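# Seat the diffuser flat inside the light fitting

## Task

Set the diffuser so it lies flat in the light fitting, with each of its two short edges tucked beneath the fitting's lips.

## Robot and tools

Robot: two arms, left_arm and right_arm, each carrying a two-finger gripper. left_arm's fingers are rigid. right_arm's fingers can fold: a part held in the outer quarter of the pads (near the tips) is squeezed normally, but nearer the palm the fingers may wrap round it, pull it inward, hold a narrow part loosely or drop it later, and a tip pushed into a surface folds easily, so contact may go unnoticed. Bases in the scene frame: left_arm at (-0.070, +0.375, 0) m, quat_wxyz (+1.000, 0, 0, +0.021); right_arm at (-0.059, -0.522, 0) m, quat_wxyz (+1.000, 0, 0, -0.027).

Frame: the scene frame has its origin at table-top height midway between the nominal bases, +x pointing out over the table, +z up, and left_arm on the +y side (image left/right does not match arm names). Positions, orientations, velocities and targets in results use this frame. Pose offsets are along the scene axes; a rotation offset spins the gripper about its Hand target position. On the gripper itself, fingers point along its +z and open along its y; end_effector_position is the centre of the closed pads (pads 66 mm long), and fingertips extend about 33 mm past it at gaps up to 40 mm, only 9 mm when fully open.

execute_actions(actions, cameras): actions is a list of actions; each action is a table of up to 15 rows, one row per 1/30 s step (a short table repeats its last row to step 15). Every row is one flat list of 20 numbers, each in [-1, 1], covering both arms: left_arm dx, dy, dz, rx, ry, rz, then left_gripper position, force_limit, speed, activate, then the same ten for right_arm/right_gripper. dx..rz are offsets, not poses: measured from that arm's Hand target as it was when the action began (every row counts from that same start, not from the previous row), with 1.0 = 0.6 m for dx/dy/dz and 180 degrees for rx/ry/rz (rx, ry, rz form a single rotation vector). Repeating an offset in a later action moves further. All six at 0 requests nothing new. Gripper numbers are absolute settings: position +1 = fully open (140 mm), about -0.8 = pads touching, -1 = close until blocked; force_limit and speed (default +1) set grip force and finger speed (about 30 mm/s at -1, 140 at 0, 250 at +1), and faster closing grips harder. activate stays 0; send 1 only if fault reads 7 or 13 (fingers then close, open and release). Always resend each gripper's current numbers, since a 0 is itself a command. cameras: list of names, ["all"] or []; images come by default only with an empty actions list.

move(target, speed, blend, stop_force, zero, blocking, cameras): target is one 20-number row as above, or a list of up to 15 rows; all offsets in every row count from the Hand targets at the move's start. speed is path top speed in m/s, 0.002 to 3.6 (default 0.25), turns capped at twice that in rad/s; one value or one per target. blend in metres rounds corners between listed targets (0 = stop at each). stop_force, 3 to 120 N for both arms, ends an arm's path when its wrist sensor feels that much push; the arm backs to just before and may keep pressing slightly. It is unreliable while the gripper turns, and a list with it must repeat identical finger numbers. Omit it when lifting off something you press on. zero (with stop_force only, default true) rezeros before moving. blocking=false returns after about 0.5 s while motion continues (not allowed with stop_force). Paths are straight, ignore obstacles and the other arm, and the grippers lag and overshoot more when fast. The result adds a move: line, e.g. done, off_target, moving, held, fault, plus limits=paced (pose clipped) or limits=held (steps withheld).

wait(seconds 0 to 3600): lets time pass, sending nothing. stop(): brakes a running move. zoom_image(camera, region=[x0, y0, x1, y1] pixels, at most 504 by 504) magnifies the newest image of cam_high, cam_low, cam_far_left, cam_far_right, cam_left_wrist or cam_right_wrist (all 672x504). zero_wrist_force(arm) rezeros that arm's force sensor. finished_scene(scene 1 or 2) ends the scene irreversibly; the diffuser must stay seated without the robot.

Results: end_effector_position (m), end_effector_quat_wxyz, velocities; Hand target (last commanded pose after clipping, the base for next offsets; the gripper often rests a bit short, so send the gap as an offset); Tool commands; object_status 0 moving, 1 blocked opening, 2 blocked closing (a grip), 3 reached position or pads met; position_measured in counts (3 open, 75 about 100 mm, 139 about 60 mm, 200 about 20 mm, 230 pads met); fault 0 normal. Wrist force and torque are in the gripper's own axes, plus a peak line. Joint torques, joint positions, motor temperatures (MOTOR HOT from 70 °C, braking at 85 °C). Commanded orientation is clipped to within 32 degrees of the measured one each step.

Avoid: pressing past a firm contact (arms are stiff); outside force near 150 N or wrist torques above their limits (26.6 N m) cause a 10 s fault stop; paths passing close to an arm's own base; bringing the arms together or closing a gripper on the other arm's fingers; hard or fast impacts, dropping or releasing a moving part, big twisting loads on the gripper; anything leaving the table, which fails the scene. Brief random pushes on loose objects can happen.

Each tool is called after ">>>" as name(argument=value, ...) on one line, values as JSON.

## Session

>>> execute_actions(actions=[])

Scene clock: 0.00 s.
left_arm: end_effector_position=(+0.4258, -0.3265, +0.2989) position_measured=3 object_status=3 fault=0 end_effector_quat_wxyz=(+0.027, +0.976, -0.190, +0.100) | right_arm: end_effector_position=(+0.8929, -0.8094, +0.3508) position_measured=3 object_status=3 fault=0 end_effector_quat_wxyz=(+0.115, +0.895, -0.153, +0.403)
Joint positions: left_arm=[-1.203 -0.646 0.201 -1.285 -1.437 2.376] | right_arm=[-0.368 -0.811 0.795 -2.421 -1.59 3.049]
Joint velocities: within noise
Joint torques (N m): no reading
Motor temperatures (°C): left_arm=[36 31 27 39 34 37] | right_arm=[31 36 27 39 36 40]
Wrist force (N): no reading
Wrist torque (N m): no reading
Wrist force, peak (N): no reading
Hand target: left_arm +0.4258, -0.3265, +0.2989; +0.027, +0.976, -0.190, +0.100 | right_arm +0.8929, -0.8094, +0.3508; +0.115, +0.895, -0.153, +0.403
Tool commands: left_gripper/position=+1.0 left_gripper/force_limit=+1.0 left_gripper/speed=+1.0 left_gripper/activate=+0.0 right_gripper/position=+1.0 right_gripper/force_limit=+1.0 right_gripper/speed=+1.0 right_gripper/activate=+0.0

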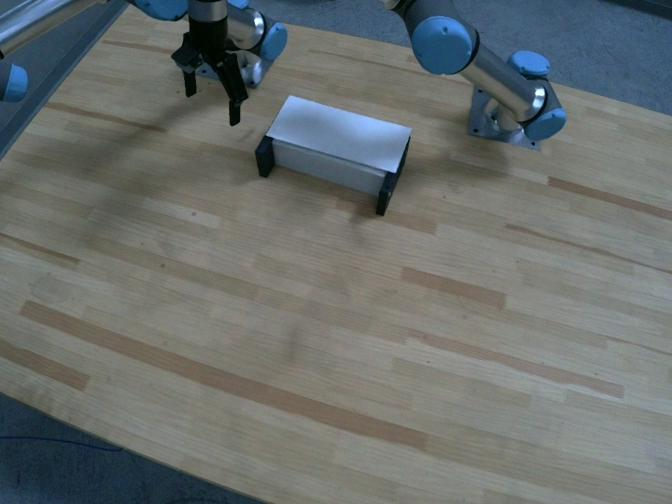

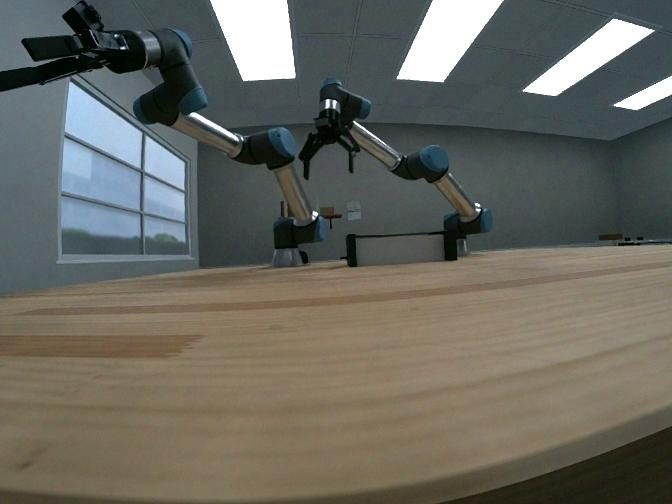

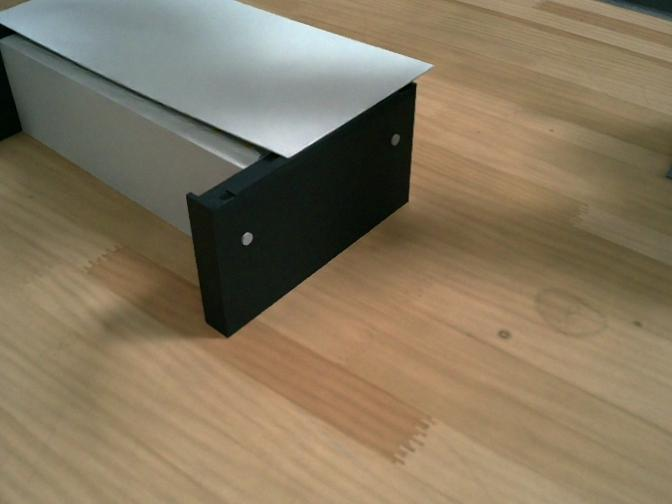

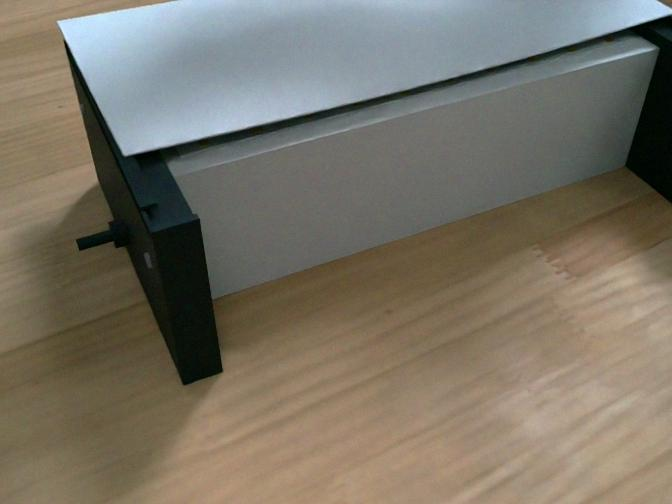

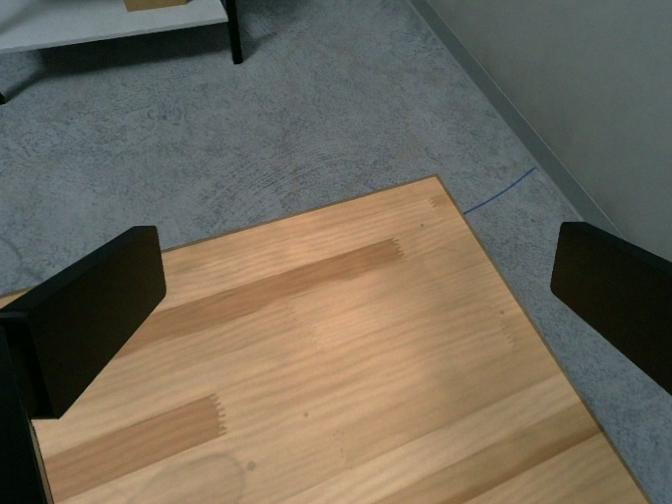

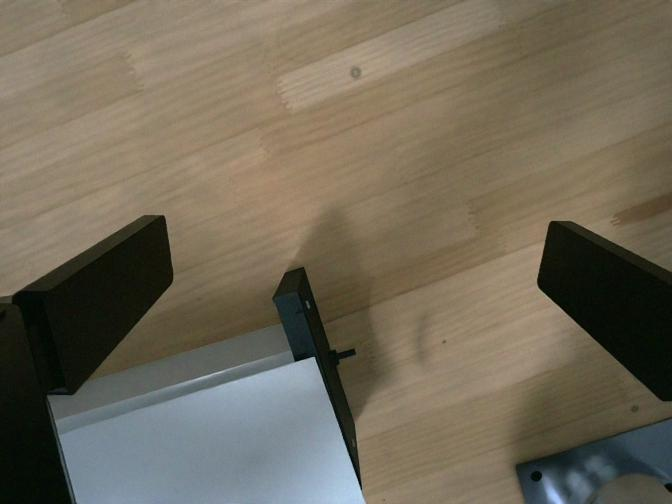

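>>> move(target=[-0.493,0.419,-0.08,0.018,0.064,0.112,0.4,1,0,0,-0.738,0.432,0,0.254,0.144,-0.361,-1,-1,-0.5,0], speed=0.4, cameras=["cam_right_wrist","cam_left_wrist","cam_high"])

Scene clock: 4.10 s.
left_arm: end_effector_position=(+0.1301, -0.0751, +0.2509) position_measured=78 object_status=3 fault=0 end_effector_quat_wxyz=(+0.001, +1.000, -0.015, +0.000) | right_arm: end_effector_position=(+0.4502, -0.5503, +0.3508) position_measured=232 object_status=3 fault=0 end_effector_quat_wxyz=(+0.000, +0.714, -0.701, +0.000)
Joint positions: left_arm=[-1.469 -1.612 1.677 -1.637 -1.571 1.746] | right_arm=[-0.267 -1.553 1.362 -1.381 -1.572 4.374]
Joint torques (N m): left_arm=[-6.73 -34.16 -15.2 -4.31 -0.93 -1.52] | right_arm=[-8.44 -32.88 -16.75 -1.34 2.62 1.99]
Wrist force (N): left_arm=[0.0 -0.4 0.1] | right_arm=[0.6 -0.1 1.1]
Wrist torque (N m): left_arm=[-0.10 0.01 0.10] | right_arm=[0.04 0.05 -0.24]
Wrist force, peak (N): left_arm=[-1.1 -1.3 0.2] | right_arm=[0.7 0.4 1.4]
Hand target: left_arm +0.1300, -0.0751, +0.2509; +0.001, +1.000, -0.015, +0.000 | right_arm +0.4501, -0.5502, +0.3508; +0.000, +0.713, -0.701, +0.000
Off the commanded pose: left_arm 0.000 m, 0 deg | right_arm 0.000 m, 0 deg.
move: done
Images, in order (width x height): cam_high 672x504, cam_left_wrist 672x504, cam_right_wrist 672x504.

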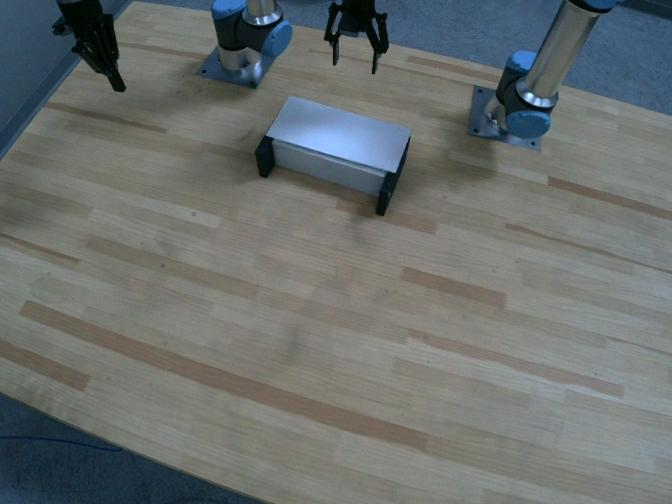

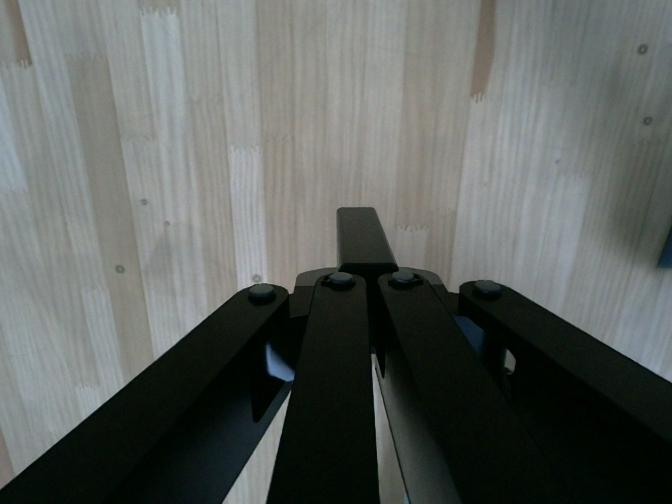

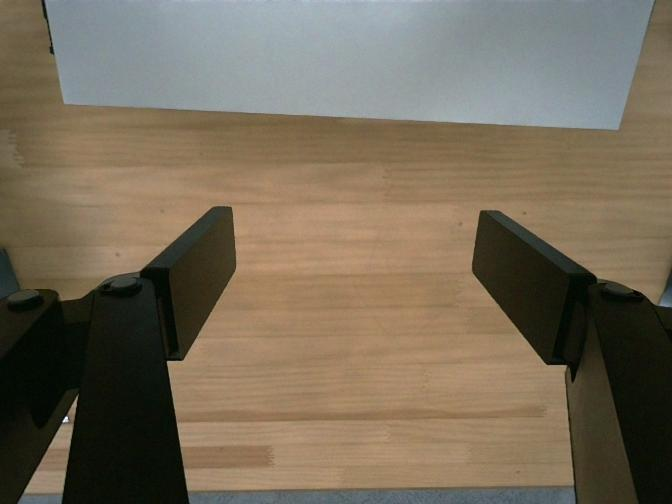

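>>> move(target=[0.008,0.013,-0.2113,0,0,-0.0155,0.4,1,0,0,-0.345,0.267,-0.118,0,0,-0.0155,-1,-1,-0.5,0], speed=0.3, cameras=["cam_right_wrist","cam_left_wrist"])

Scene clock: 6.40 s.
left_arm: end_effector_position=(+0.1348, -0.0673, +0.1241) position_measured=78 object_status=3 fault=0 end_effector_quat_wxyz=(+0.001, +0.999, -0.040, +0.000) | right_arm: end_effector_position=(+0.2431, -0.3901, +0.2800) position_measured=232 object_status=3 fault=0 end_effector_quat_wxyz=(+0.000, +0.696, -0.718, +0.000)
Joint positions: left_arm=[-1.456 -1.554 1.954 -1.972 -1.571 1.807] | right_arm=[0.048 -2.028 1.907 -1.45 -1.572 4.738]
Joint torques (N m): left_arm=[7.22 -11.2 -13.36 -4.46 -1.23 1.36] | right_arm=[10.08 -11.3 -17.96 -4.77 -2.63 1.66]
Wrist force (N): left_arm=[0.3 -0.4 0.3] | right_arm=[0.3 0.1 0.7]
Wrist torque (N m): left_arm=[-0.11 -0.05 -0.04] | right_arm=[0.07 0.08 -0.24]
Wrist force, peak (N): left_arm=[0.1 -0.7 1.1] | right_arm=[-0.7 1.6 1.7]
Hand target: left_arm +0.1348, -0.0673, +0.1241; +0.001, +0.999, -0.040, +0.000 | right_arm +0.2431, -0.3900, +0.2800; +0.000, +0.696, -0.718, +0.000
Off the commanded pose: left_arm 0.000 m, 0 deg | right_arm 0.000 m, 0 deg.
move: done
Images, in order (width x height): cam_left_wrist 672x504, cam_right_wrist 672x504.

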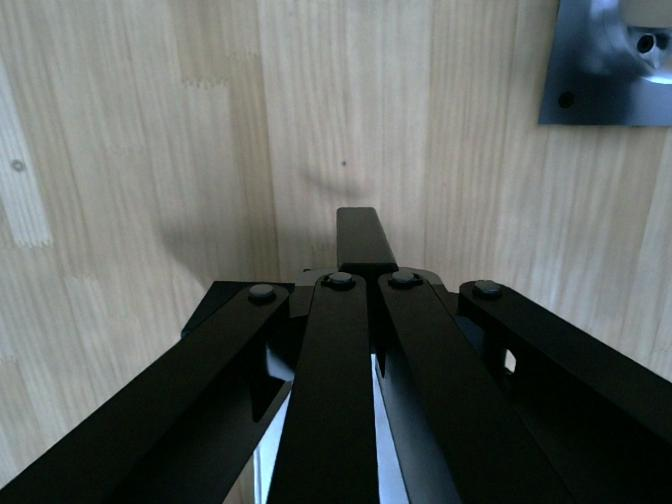

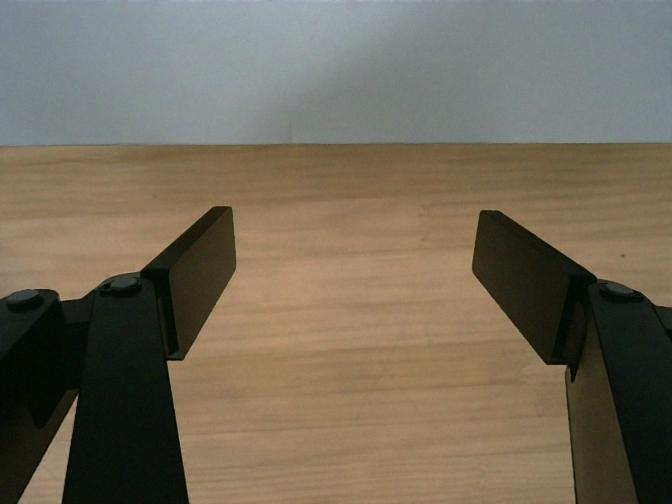

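>>> move(target=[0.104,-0.005,0,0,0,0,0.4,1,0,0,0,0,0,0,0,0,-1,-1,-0.5,0], speed=0.06, stop_force=10, cameras=["cam_right_wrist","cam_far_left","cam_far_right","cam_high"])

Scene clock: 8.83 s.
left_arm: end_effector_position=(+0.1972, -0.0703, +0.1241) position_measured=78 object_status=3 fault=0 end_effector_quat_wxyz=(+0.001, +0.999, -0.040, +0.000) | right_arm: end_effector_position=(+0.2431, -0.3900, +0.2800) position_measured=232 object_status=3 fault=0 end_effector_quat_wxyz=(+0.000, +0.696, -0.718, +0.000)
Joint positions: left_arm=[-1.332 -1.478 1.872 -1.967 -1.571 1.931] | right_arm=[0.048 -2.028 1.907 -1.45 -1.572 4.738]
Joint torques (N m): left_arm=[6.89 -14.81 -32.66 -1.81 -1.33 1.38] | right_arm=[9.22 -11.08 -16.98 -4.65 -2.73 1.64]
Wrist force (N): left_arm=[-0.1 -0.3 0.1] | right_arm=[0.3 0.1 0.9]
Wrist torque (N m): left_arm=[-0.07 -0.04 -0.06] | right_arm=[0.08 0.09 -0.24]
Wrist force, peak (N): left_arm=[-0.4 -0.6 0.7] | right_arm=[0.3 -0.1 1.1]
Hand target: left_arm +0.1972, -0.0703, +0.1241; +0.001, +0.999, -0.040, +0.000 | right_arm +0.2431, -0.3900, +0.2800; +0.000, +0.696, -0.718, +0.000
Off the commanded pose: left_arm 0.000 m, 0 deg | right_arm 0.000 m, 0 deg.
move: done
Images, in order (width x height): cam_high 672x504, cam_far_left 672x504, cam_far_right 672x504, cam_right_wrist 672x504.

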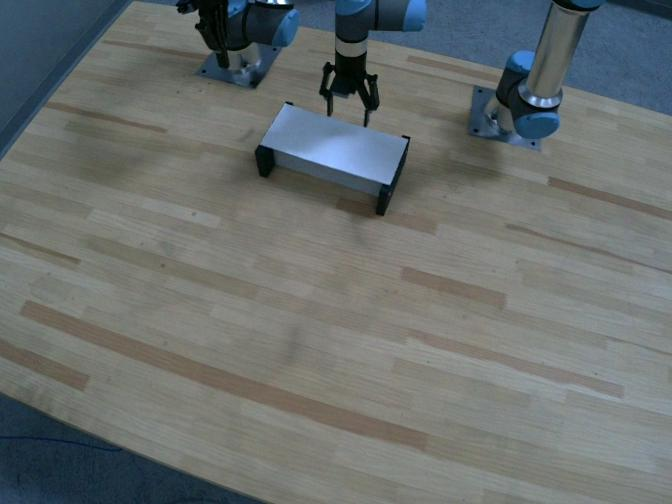

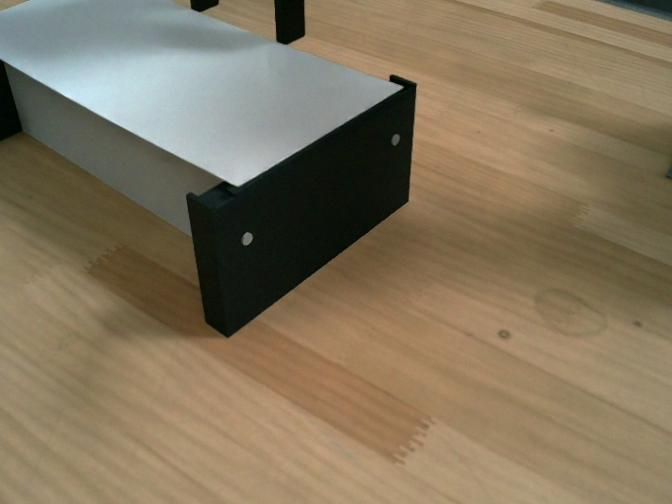

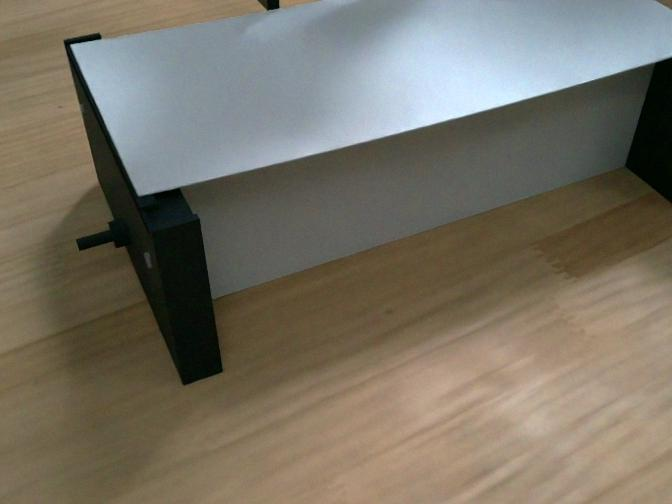

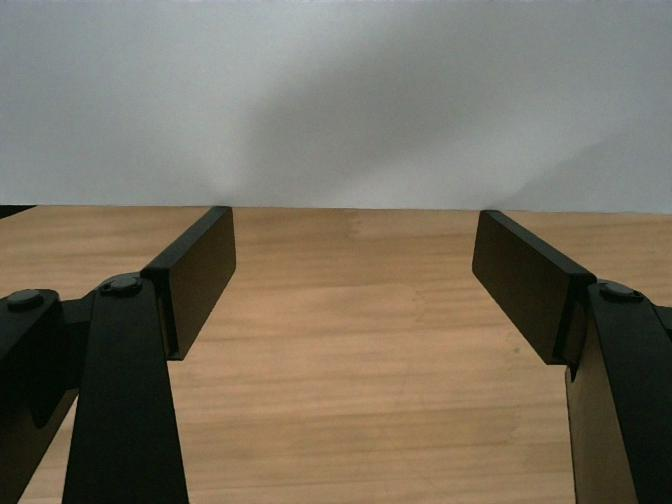

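>>> move(target=[0.0085,-0.0005,0,0,0,0,0.4,1,0,0,0,0,0,0,0,0,-1,-1,-0.5,0], speed=0.06, cameras=["cam_far_left","cam_far_right"])

>>> zoom_image(camera="cam_far_left", region=[160, 40, 460, 340])

>>> zoom_image(camera="cam_far_right", region=[50, 10, 310, 270])

Scene clock: 9.67 s.
left_arm: end_effector_position=(+0.2021, -0.0706, +0.1241) position_measured=78 object_status=3 fault=0 end_effector_quat_wxyz=(+0.001, +0.999, -0.040, +0.000) | right_arm: end_effector_position=(+0.2431, -0.3900, +0.2800) position_measured=232 object_status=3 fault=0 end_effector_quat_wxyz=(+0.000, +0.696, -0.718, +0.000)
Joint positions: left_arm=[-1.323 -1.472 1.865 -1.966 -1.571 1.941] | right_arm=[0.048 -2.028 1.907 -1.45 -1.572 4.738]
Joint torques (N m): left_arm=[6.34 -13.97 -33.57 -1.68 -0.42 1.36] | right_arm=[9.65 -11.47 -17.97 -4.72 -2.8 1.55]
Wrist force (N): left_arm=[-0.1 -0.5 0.5] | right_arm=[0.3 0.2 0.8]
Wrist torque (N m): left_arm=[-0.14 -0.03 -0.06] | right_arm=[0.08 0.10 -0.24]
Wrist force, peak (N): left_arm=[-0.6 -0.4 0.1] | right_arm=[0.4 0.0 1.1]
Hand target: left_arm +0.2023, -0.0706, +0.1241; +0.001, +0.999, -0.040, +0.000 | right_arm +0.2431, -0.3900, +0.2800; +0.000, +0.696, -0.718, +0.000
Off the commanded pose: left_arm 0.000 m, 0 deg | right_arm 0.000 m, 0 deg.
move: done

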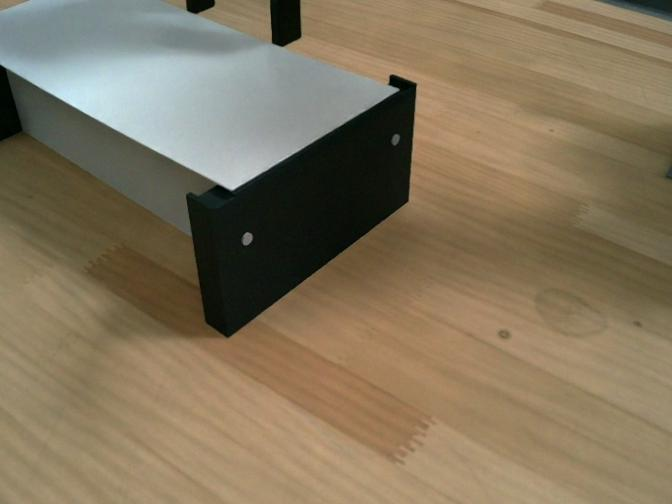

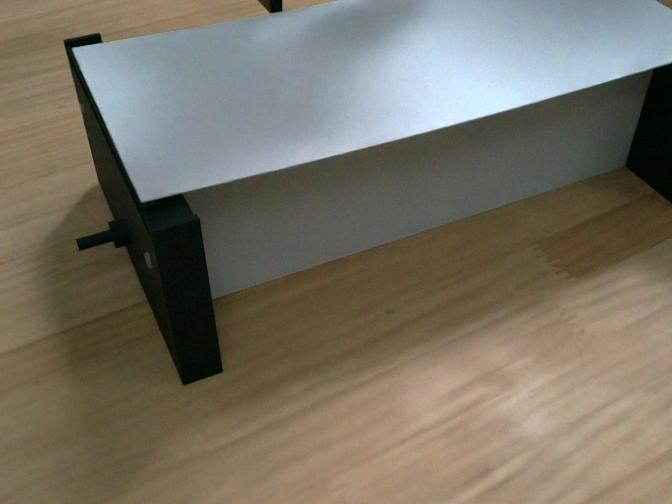

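Scaled by 1.680 from the camera's image (finer frame: 960x720).

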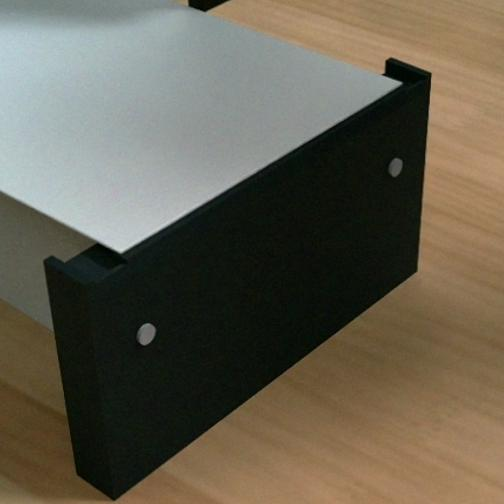

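Scaled by 1.938 from the camera's image (finer frame: 960x720).

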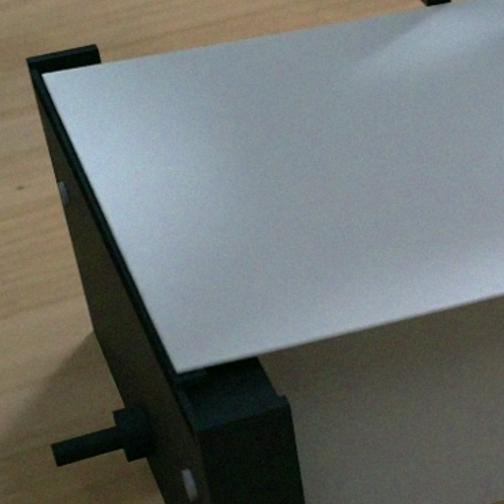

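>>> move(target=[[-0.02,0,0.14,0,0,0,0.4,1,0,0,0,0,0,0,0,0,-1,-1,-0.5,0],[0.167,0.367,0.14,0,0,0.5,0.4,1,0,0,0,0,0,0,0,0,-1,-1,-0.5,0],[0.167,0.367,0.0115,0,0,0.5,0.4,1,0,0,0,0,0,0,0,0,-1,-1,-0.5,0]], speed=0.3, blend=[0.04,0.02,0], cameras=["cam_right_wrist"])

>>> move(target=[-0.003,-0.078,0,0,0,0,0.4,1,0,0,0,0,0,0,0,0,-1,-1,-0.5,0], speed=0.05, stop_force=15, cameras=["cam_right_wrist","cam_far_left"])

>>> zoom_image(camera="cam_far_left", region=[160, 40, 460, 340])

Scene clock: 14.13 s.
left_arm: end_effector_position=(+0.3025, +0.1497, +0.1311) position_measured=78 object_status=3 fault=0 end_effector_quat_wxyz=(+0.001, +0.735, +0.678, +0.001) | right_arm: end_effector_position=(+0.2431, -0.3900, +0.2800) position_measured=232 object_status=3 fault=0 end_effector_quat_wxyz=(+0.000, +0.696, -0.718, +0.000)
Joint positions: left_arm=[-0.899 -1.692 2.063 -1.943 -1.569 0.794] | right_arm=[0.048 -2.028 1.907 -1.45 -1.572 4.738]
Joint torques (N m): left_arm=[6.22 -5.63 -13.72 -4.19 1.62 -1.43] | right_arm=[10.49 -11.41 -18.32 -4.8 -2.55 1.87]
Wrist force (N): left_arm=[0.5 -0.1 0.1] | right_arm=[0.5 0.0 1.0]
Wrist torque (N m): left_arm=[-0.03 -0.10 0.08] | right_arm=[0.05 0.04 -0.24]
Wrist force, peak (N): left_arm=[0.4 -0.6 2.2] | right_arm=[0.4 0.1 1.1]
Hand target: left_arm +0.3025, +0.1496, +0.1310; +0.001, +0.735, +0.678, +0.001 | right_arm +0.2431, -0.3900, +0.2800; +0.000, +0.696, -0.718, +0.000
Off the commanded pose: left_arm 0.000 m, 0 deg | right_arm 0.000 m, 0 deg.
move: done

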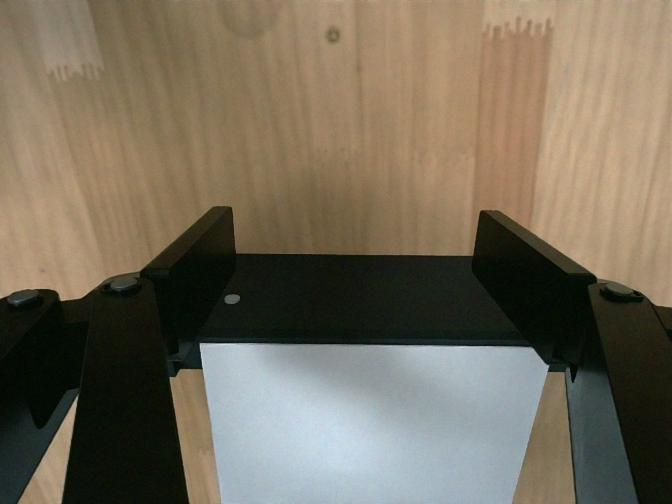

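Scene clock: 16.23 s.
left_arm: end_effector_position=(+0.3007, +0.1028, +0.1310) position_measured=78 object_status=3 fault=0 end_effector_quat_wxyz=(+0.001, +0.735, +0.678, +0.001) | right_arm: end_effector_position=(+0.2431, -0.3900, +0.2800) position_measured=232 object_status=3 fault=0 end_effector_quat_wxyz=(+0.000, +0.696, -0.718, +0.000)
Joint positions: left_arm=[-0.971 -1.629 2.007 -1.95 -1.569 0.722] | right_arm=[0.048 -2.028 1.907 -1.45 -1.572 4.738]
Joint torques (N m): left_arm=[-6.32 -8.11 -32.28 -4.33 1.59 -1.35] | right_arm=[9.34 -11.49 -17.68 -4.64 -2.9 1.93]
Wrist force (N): left_arm=[0.7 -0.3 -0.2] | right_arm=[0.4 -0.1 0.8]
Wrist torque (N m): left_arm=[-0.09 -0.08 0.09] | right_arm=[0.02 0.07 -0.24]
Wrist force, peak (N): left_arm=[1.0 -0.4 0.4] | right_arm=[0.2 0.1 1.1]
Hand target: left_arm +0.3007, +0.1028, +0.1310; +0.001, +0.735, +0.678, +0.001 | right_arm +0.2431, -0.3900, +0.2800; +0.000, +0.696, -0.718, +0.000
Off the commanded pose: left_arm 0.000 m, 0 deg | right_arm 0.000 m, 0 deg.
move: done
Images, in order (width x height): cam_far_left 672x504, cam_right_wrist 672x504.

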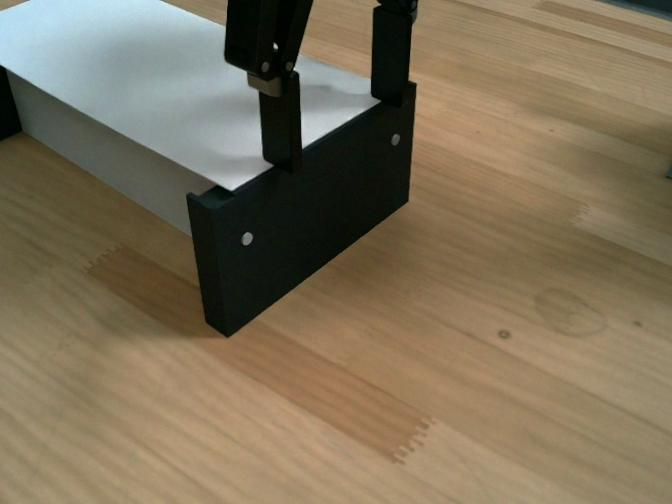

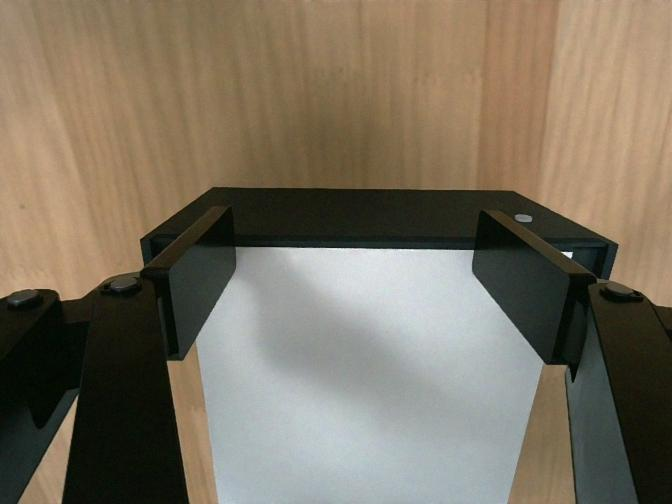

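Scaled by 1.680 from the camera's image (finer frame: 960x720).

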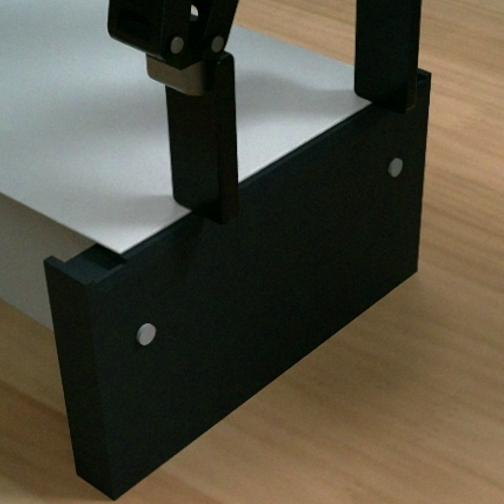

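>>> move(target=[-0.0015,-0.028,0,0,0,0,0.4,1,0,0,0,0,0,0,0,0,-1,-1,-0.5,0], speed=0.05, stop_force=15, cameras=["cam_right_wrist","cam_far_left"])

>>> zoom_image(camera="cam_far_left", region=[160, 40, 460, 340])

Scene clock: 18.07 s.
left_arm: end_effector_position=(+0.2998, +0.0860, +0.1310) position_measured=78 object_status=3 fault=0 end_effector_quat_wxyz=(+0.001, +0.735, +0.678, +0.001) | right_arm: end_effector_position=(+0.2431, -0.3900, +0.2800) position_measured=232 object_status=3 fault=0 end_effector_quat_wxyz=(+0.000, +0.696, -0.718, +0.000)
Joint positions: left_arm=[-0.995 -1.605 1.985 -1.951 -1.569 0.698] | right_arm=[0.048 -2.028 1.907 -1.45 -1.572 4.738]
Joint torques (N m): left_arm=[-7.21 -9.2 -32.57 -4.15 1.57 -1.4] | right_arm=[8.51 -13.06 -17.9 -4.69 -2.96 1.82]
Wrist force (N): left_arm=[0.4 -0.2 0.1] | right_arm=[0.1 0.0 0.9]
Wrist torque (N m): left_arm=[-0.06 -0.06 0.09] | right_arm=[0.04 0.13 -0.24]
Wrist force, peak (N): left_arm=[0.9 -0.3 -0.1] | right_arm=[0.2 0.1 1.1]
Hand target: left_arm +0.2998, +0.0860, +0.1310; +0.001, +0.735, +0.678, +0.001 | right_arm +0.2431, -0.3900, +0.2800; +0.000, +0.696, -0.718, +0.000
Off the commanded pose: left_arm 0.000 m, 0 deg | right_arm 0.000 m, 0 deg.
move: done
Images, in order (width x height): cam_far_left 672x504, cam_right_wrist 672x504.

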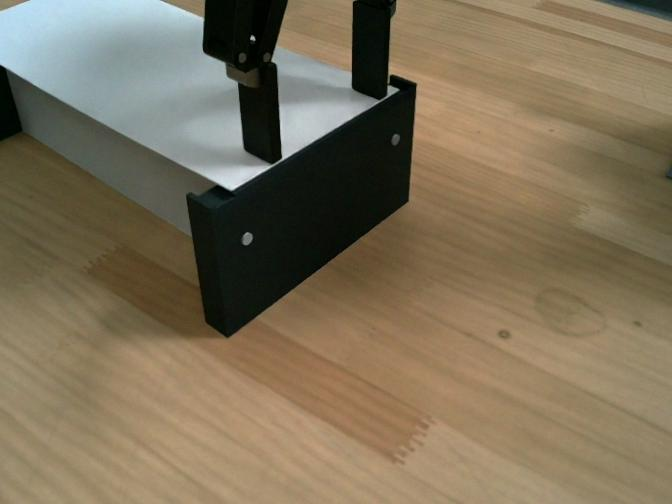

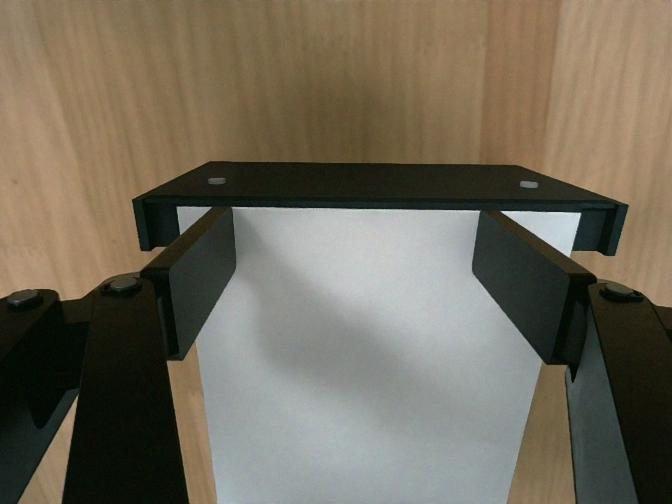

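Scaled by 1.680 from the camera's image (finer frame: 960x720).

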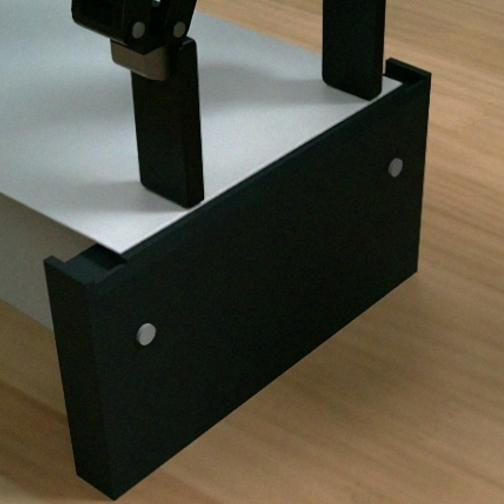

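>>> move(target=[[0.0,0.0,0.01,0,0,0,0.4,1,0,0,0,0,0,0,0,0,-1,-1,-0.5,0],[0.002,0.048,0.01,0,0,0,0.4,1,0,0,0,0,0,0,0,0,-1,-1,-0.5,0],[0.002,0.048,-0.0025,0,0,0,0.4,1,0,0,0,0,0,0,0,0,-1,-1,-0.5,0]], speed=0.2)

>>> move(target=[-0.002,-0.043,0,0,0,0,0.4,1,0,0,0,0,0,0,0,0,-1,-1,-0.5,0], speed=0.05, stop_force=12, cameras=["cam_right_wrist","cam_far_left"])

>>> zoom_image(camera="cam_far_left", region=[160, 40, 460, 340])

Scene clock: 20.17 s.
left_arm: end_effector_position=(+0.3010, +0.1148, +0.1296) position_measured=78 object_status=3 fault=0 end_effector_quat_wxyz=(+0.001, +0.735, +0.678, +0.001) | right_arm: end_effector_position=(+0.2431, -0.3900, +0.2800) position_measured=232 object_status=3 fault=0 end_effector_quat_wxyz=(+0.000, +0.696, -0.718, +0.000)
Joint positions: left_arm=[-0.953 -1.645 2.025 -1.952 -1.569 0.739] | right_arm=[0.048 -2.028 1.907 -1.45 -1.572 4.738]
Joint torques (N m): left_arm=[6.3 -6.73 -12.93 -4.12 -1.22 1.53] | right_arm=[11.2 -11.52 -16.69 -4.71 -2.69 1.73]
Wrist force (N): left_arm=[0.0 -0.4 0.2] | right_arm=[0.2 0.0 0.8]
Wrist torque (N m): left_arm=[-0.10 0.00 -0.04] | right_arm=[0.04 0.10 -0.24]
Wrist force, peak (N): left_arm=[-1.5 -0.2 0.0] | right_arm=[0.3 0.0 1.1]
Hand target: left_arm +0.3010, +0.1148, +0.1295; +0.001, +0.735, +0.678, +0.001 | right_arm +0.2431, -0.3900, +0.2800; +0.000, +0.696, -0.718, +0.000
Off the commanded pose: left_arm 0.000 m, 0 deg | right_arm 0.000 m, 0 deg.
move: done

Scene clock: 21.80 s.
left_arm: end_effector_position=(+0.2998, +0.0890, +0.1295) position_measured=78 object_status=3 fault=0 end_effector_quat_wxyz=(+0.001, +0.735, +0.678, +0.001) | right_arm: end_effector_position=(+0.2431, -0.3900, +0.2800) position_measured=232 object_status=3 fault=0 end_effector_quat_wxyz=(+0.000, +0.696, -0.718, +0.000)
Joint positions: left_arm=[-0.991 -1.608 1.992 -1.955 -1.569 0.702] | right_arm=[0.048 -2.028 1.907 -1.45 -1.572 4.738]
Joint torques (N m): left_arm=[-6.72 -8.95 -32.3 -4.17 0.98 -1.61] | right_arm=[9.63 -12.12 -17.3 -4.79 -2.67 1.57]
Wrist force (N): left_arm=[0.2 -0.4 0.3] | right_arm=[0.5 0.0 0.9]
Wrist torque (N m): left_arm=[-0.09 -0.04 0.09] | right_arm=[0.05 0.05 -0.24]
Wrist force, peak (N): left_arm=[1.0 -0.3 0.2] | right_arm=[0.4 0.1 1.1]
Hand target: left_arm +0.2998, +0.0890, +0.1295; +0.001, +0.735, +0.678, +0.001 | right_arm +0.2431, -0.3900, +0.2800; +0.000, +0.696, -0.718, +0.000
Off the commanded pose: left_arm 0.000 m, 0 deg | right_arm 0.000 m, 0 deg.
move: done
Images, in order (width x height): cam_far_left 672x504, cam_right_wrist 672x504.

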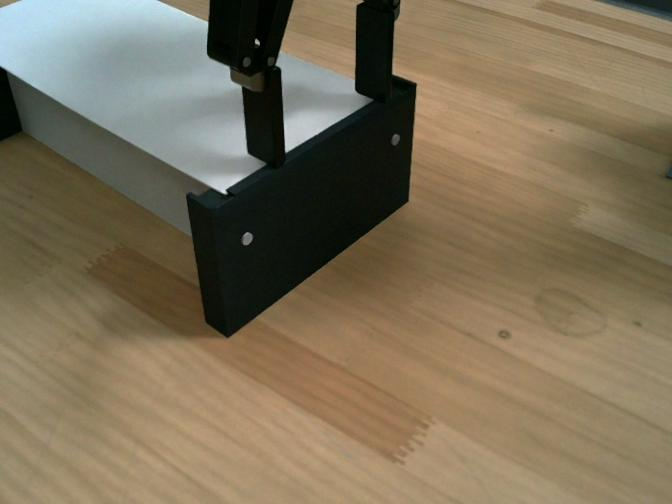

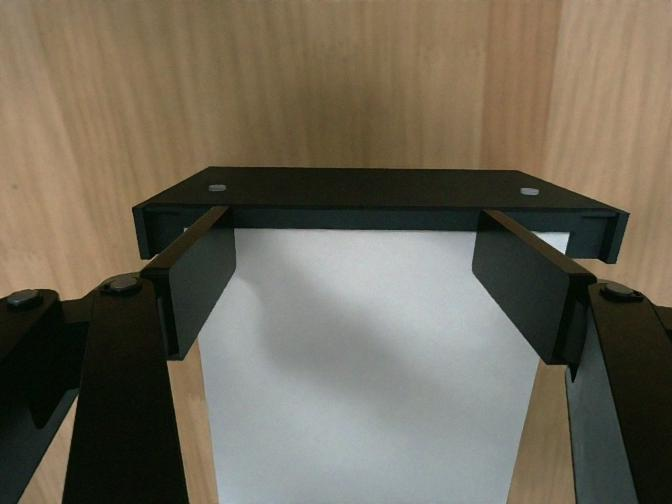

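Scaled by 1.680 from the camera's image (finer frame: 960x720).

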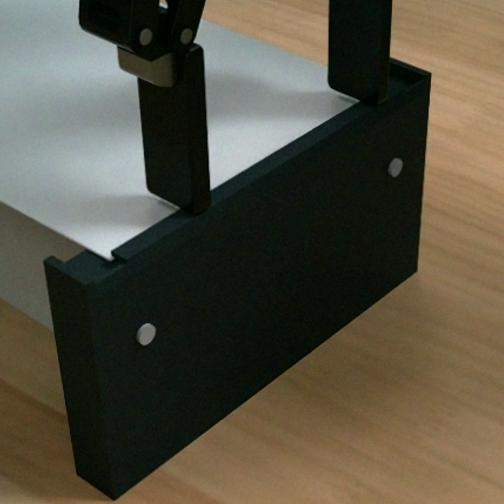

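>>> move(target=[-0.0005,-0.007,0,0,0,0,0.4,1,0,0,0.067,0.117,-0.236,0,0,0,-1,-1,-0.5,0], speed=0.15, cameras=["cam_far_left"])

>>> zoom_image(camera="cam_far_left", region=[160, 40, 460, 340])

>>> move(target=[0,0.02,0.1,0,0,0,0.4,1,0,0,0.005,0.1,0,0,0,0,-1,-1,-0.5,0], speed=0.05, stop_force=10, cameras=["cam_far_left","cam_far_right","cam_left_wrist"])

>>> zoom_image(camera="cam_far_left", region=[160, 40, 460, 340])

Scene clock: 23.90 s.
left_arm: end_effector_position=(+0.2995, +0.0848, +0.1295) position_measured=78 object_status=3 fault=0 end_effector_quat_wxyz=(+0.001, +0.735, +0.678, +0.001) | right_arm: end_effector_position=(+0.2832, -0.3198, +0.1385) position_measured=232 object_status=3 fault=0 end_effector_quat_wxyz=(+0.000, +0.696, -0.718, +0.000)
Joint positions: left_arm=[-0.997 -1.603 1.986 -1.955 -1.569 0.696] | right_arm=[0.244 -1.8 2.129 -1.9 -1.572 4.934]
Joint torques (N m): left_arm=[-6.77 -9.11 -32.09 -4.26 0.93 -1.42] | right_arm=[10.14 -8.08 -15.8 -4.68 -2.95 1.68]
Wrist force (N): left_arm=[0.1 -0.4 0.1] | right_arm=[0.4 0.1 1.1]
Wrist torque (N m): left_arm=[-0.09 -0.02 0.09] | right_arm=[0.06 0.05 -0.26]
Wrist force, peak (N): left_arm=[0.2 -0.5 0.3] | right_arm=[-0.1 -0.3 1.9]
Hand target: left_arm +0.2995, +0.0848, +0.1295; +0.001, +0.735, +0.678, +0.001 | right_arm +0.2833, -0.3198, +0.1384; +0.000, +0.696, -0.718, +0.000
Off the commanded pose: left_arm 0.000 m, 0 deg | right_arm 0.000 m, 0 deg.
move: done

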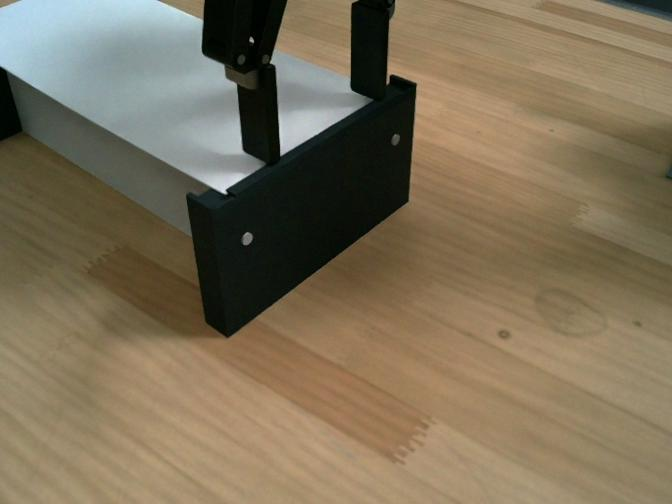

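Scaled by 1.680 from the camera's image (finer frame: 960x720).

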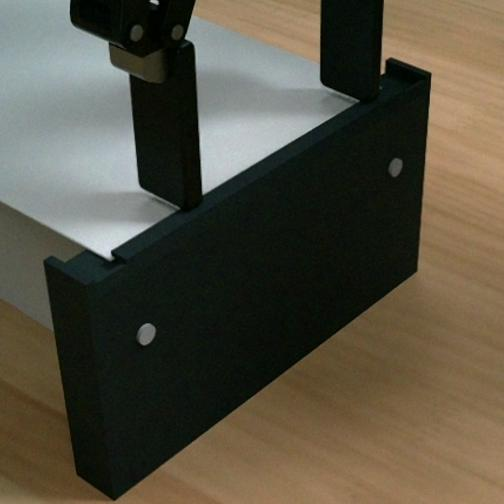

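Scene clock: 26.27 s.
left_arm: end_effector_position=(+0.2995, +0.0968, +0.1895) position_measured=78 object_status=3 fault=0 end_effector_quat_wxyz=(+0.001, +0.735, +0.678, +0.001) | right_arm: end_effector_position=(+0.2863, -0.2598, +0.1384) position_measured=232 object_status=3 fault=0 end_effector_quat_wxyz=(+0.000, +0.696, -0.718, +0.000)
Joint positions: left_arm=[-0.981 -1.666 1.884 -1.79 -1.569 0.712] | right_arm=[0.39 -1.702 2.052 -1.92 -1.572 5.079]
Joint torques (N m): left_arm=[7.1 -31.07 -33.95 -1.78 -0.61 1.37] | right_arm=[11.91 -11.07 -36.72 -5.37 -1.11 1.77]
Wrist force (N): left_arm=[0.1 -0.6 0.2] | right_arm=[6.2 0.3 -0.8]
Wrist torque (N m): left_arm=[-0.14 0.00 -0.05] | right_arm=[0.07 0.12 -0.25]
Wrist force, peak (N): left_arm=[0.1 -0.4 0.9] | right_arm=[10.1 0.1 0.1]
Hand target: left_arm +0.2995, +0.0968, +0.1895; +0.001, +0.735, +0.678, +0.001 | right_arm +0.2863, -0.2598, +0.1384; +0.000, +0.696, -0.718, +0.000
Off the commanded pose: left_arm 0.000 m, 0 deg | right_arm 0.000 m, 0 deg.
move: done

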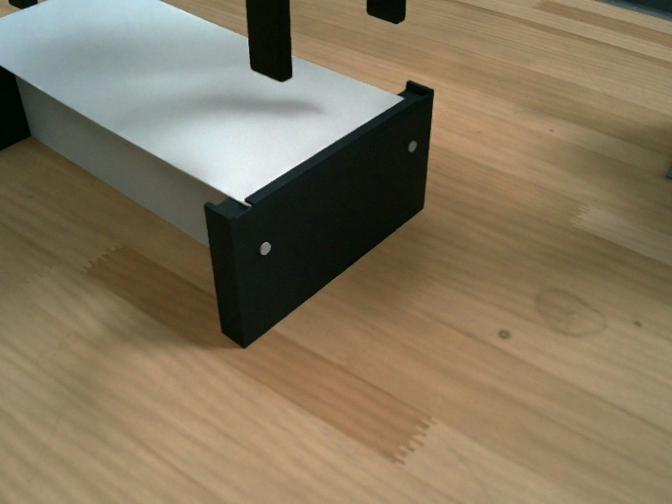

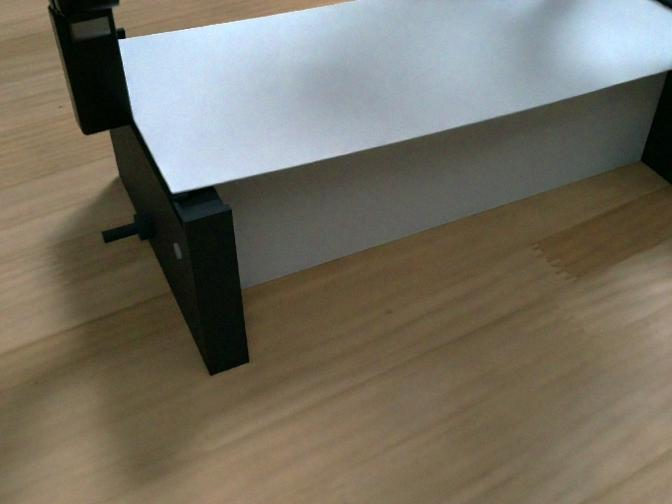

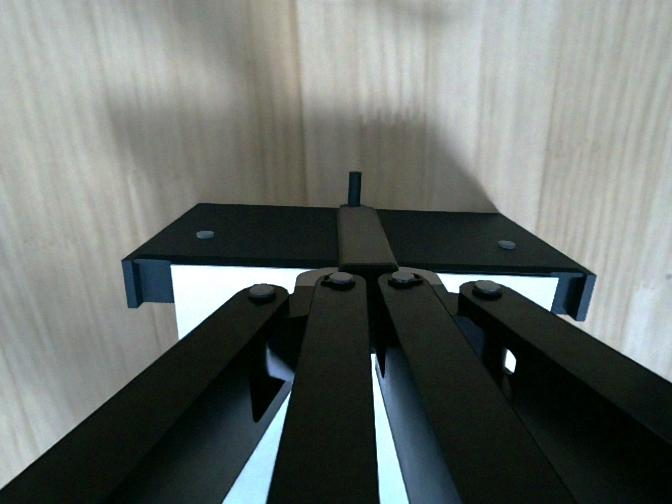

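Scaled by 1.680 from the camera's image (finer frame: 960x720).

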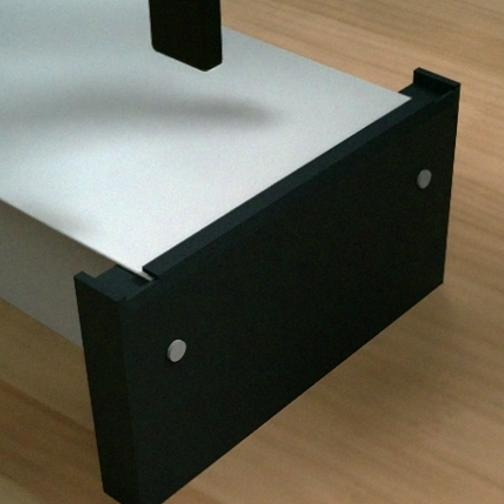

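>>> move(target=[[0,0,0,0,0,0,0.4,1,0,0,0,-0.05,0.15,0,0,0,-0.08,-1,-0.5,0],[0,0,0.1,0,0,0,0.4,1,0,0,0.273,-0.067,0.32,0.533,-0.271,0.541,-0.08,-1,-0.5,0],[0,0,0.1,0,0,0,0.4,1,0,0,0.2345,0.161,0.136,0.533,-0.271,0.541,-0.08,-1,-0.5,0],[0,0,0.1,0,0,0,0.4,1,0,0,0.2345,0.161,-0.054,0.533,-0.271,0.541,-0.08,-1,-0.5,0]], speed=0.35, cameras=["cam_left_wrist","cam_high"])

>>> zoom_image(camera="cam_high", region=[180, 80, 440, 260])

Scene clock: 34.63 s.
left_arm: end_effector_position=(+0.2995, +0.0968, +0.2495) position_measured=78 object_status=3 fault=0 end_effector_quat_wxyz=(+0.001, +0.735, +0.678, +0.001) | right_arm: end_effector_position=(+0.4270, -0.1632, +0.1062) position_measured=139 object_status=3 fault=0 end_effector_quat_wxyz=(+0.669, -0.668, -0.230, +0.229)
Joint positions: left_arm=[-0.981 -1.686 1.748 -1.633 -1.569 0.712] | right_arm=[0.023 -0.635 1.198 -0.561 -0.692 1.567]
Joint torques (N m): left_arm=[4.36 -30.47 -34.05 -1.74 0.82 0.91] | right_arm=[-9.14 -47.15 -10.74 0.1 2.29 1.79]
Wrist force (N): left_arm=[0.1 -0.1 0.2] | right_arm=[1.9 1.8 1.7]
Wrist torque (N m): left_arm=[-0.04 0.01 -0.05] | right_arm=[0.08 -0.64 -0.48]
Wrist force, peak (N): left_arm=[0.1 -0.5 0.5] | right_arm=[6.5 0.3 -1.0]
Hand target: left_arm +0.2995, +0.0968, +0.2495; +0.001, +0.735, +0.678, +0.001 | right_arm +0.4270, -0.1632, +0.1060; +0.669, -0.668, -0.230, +0.229
Off the commanded pose: left_arm 0.000 m, 0 deg | right_arm 0.000 m, 0 deg.
move: done
Images, in order (width x height): cam_high 672x504, cam_left_wrist 672x504.

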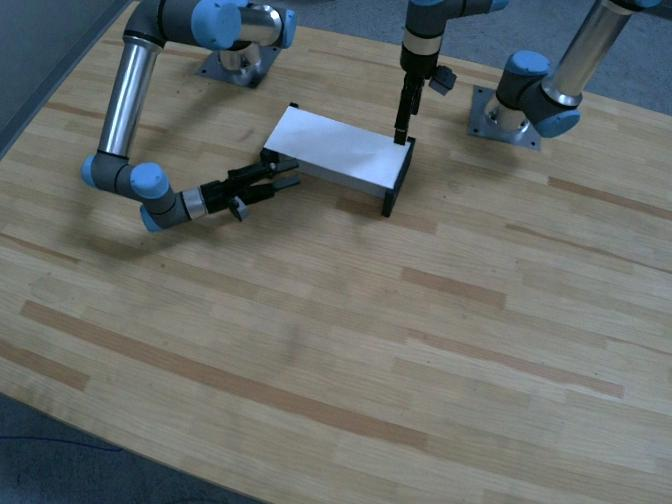

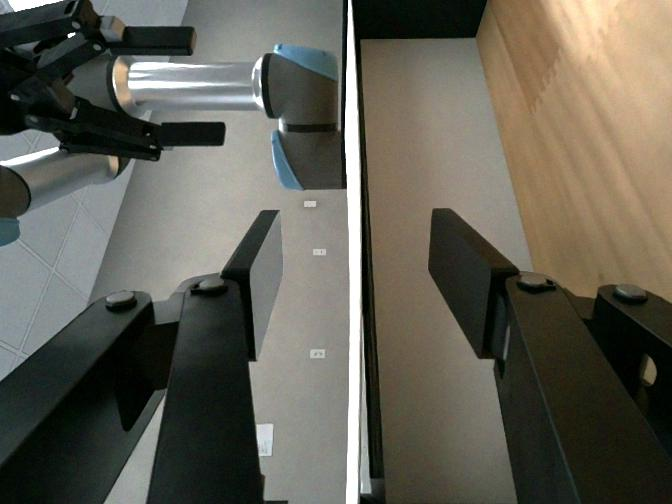

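Scaled by 1.938 from the camera's image (finer frame: 960x720).

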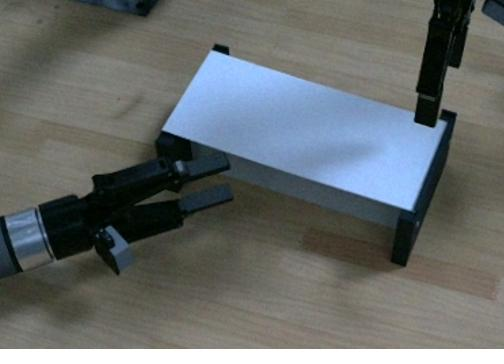

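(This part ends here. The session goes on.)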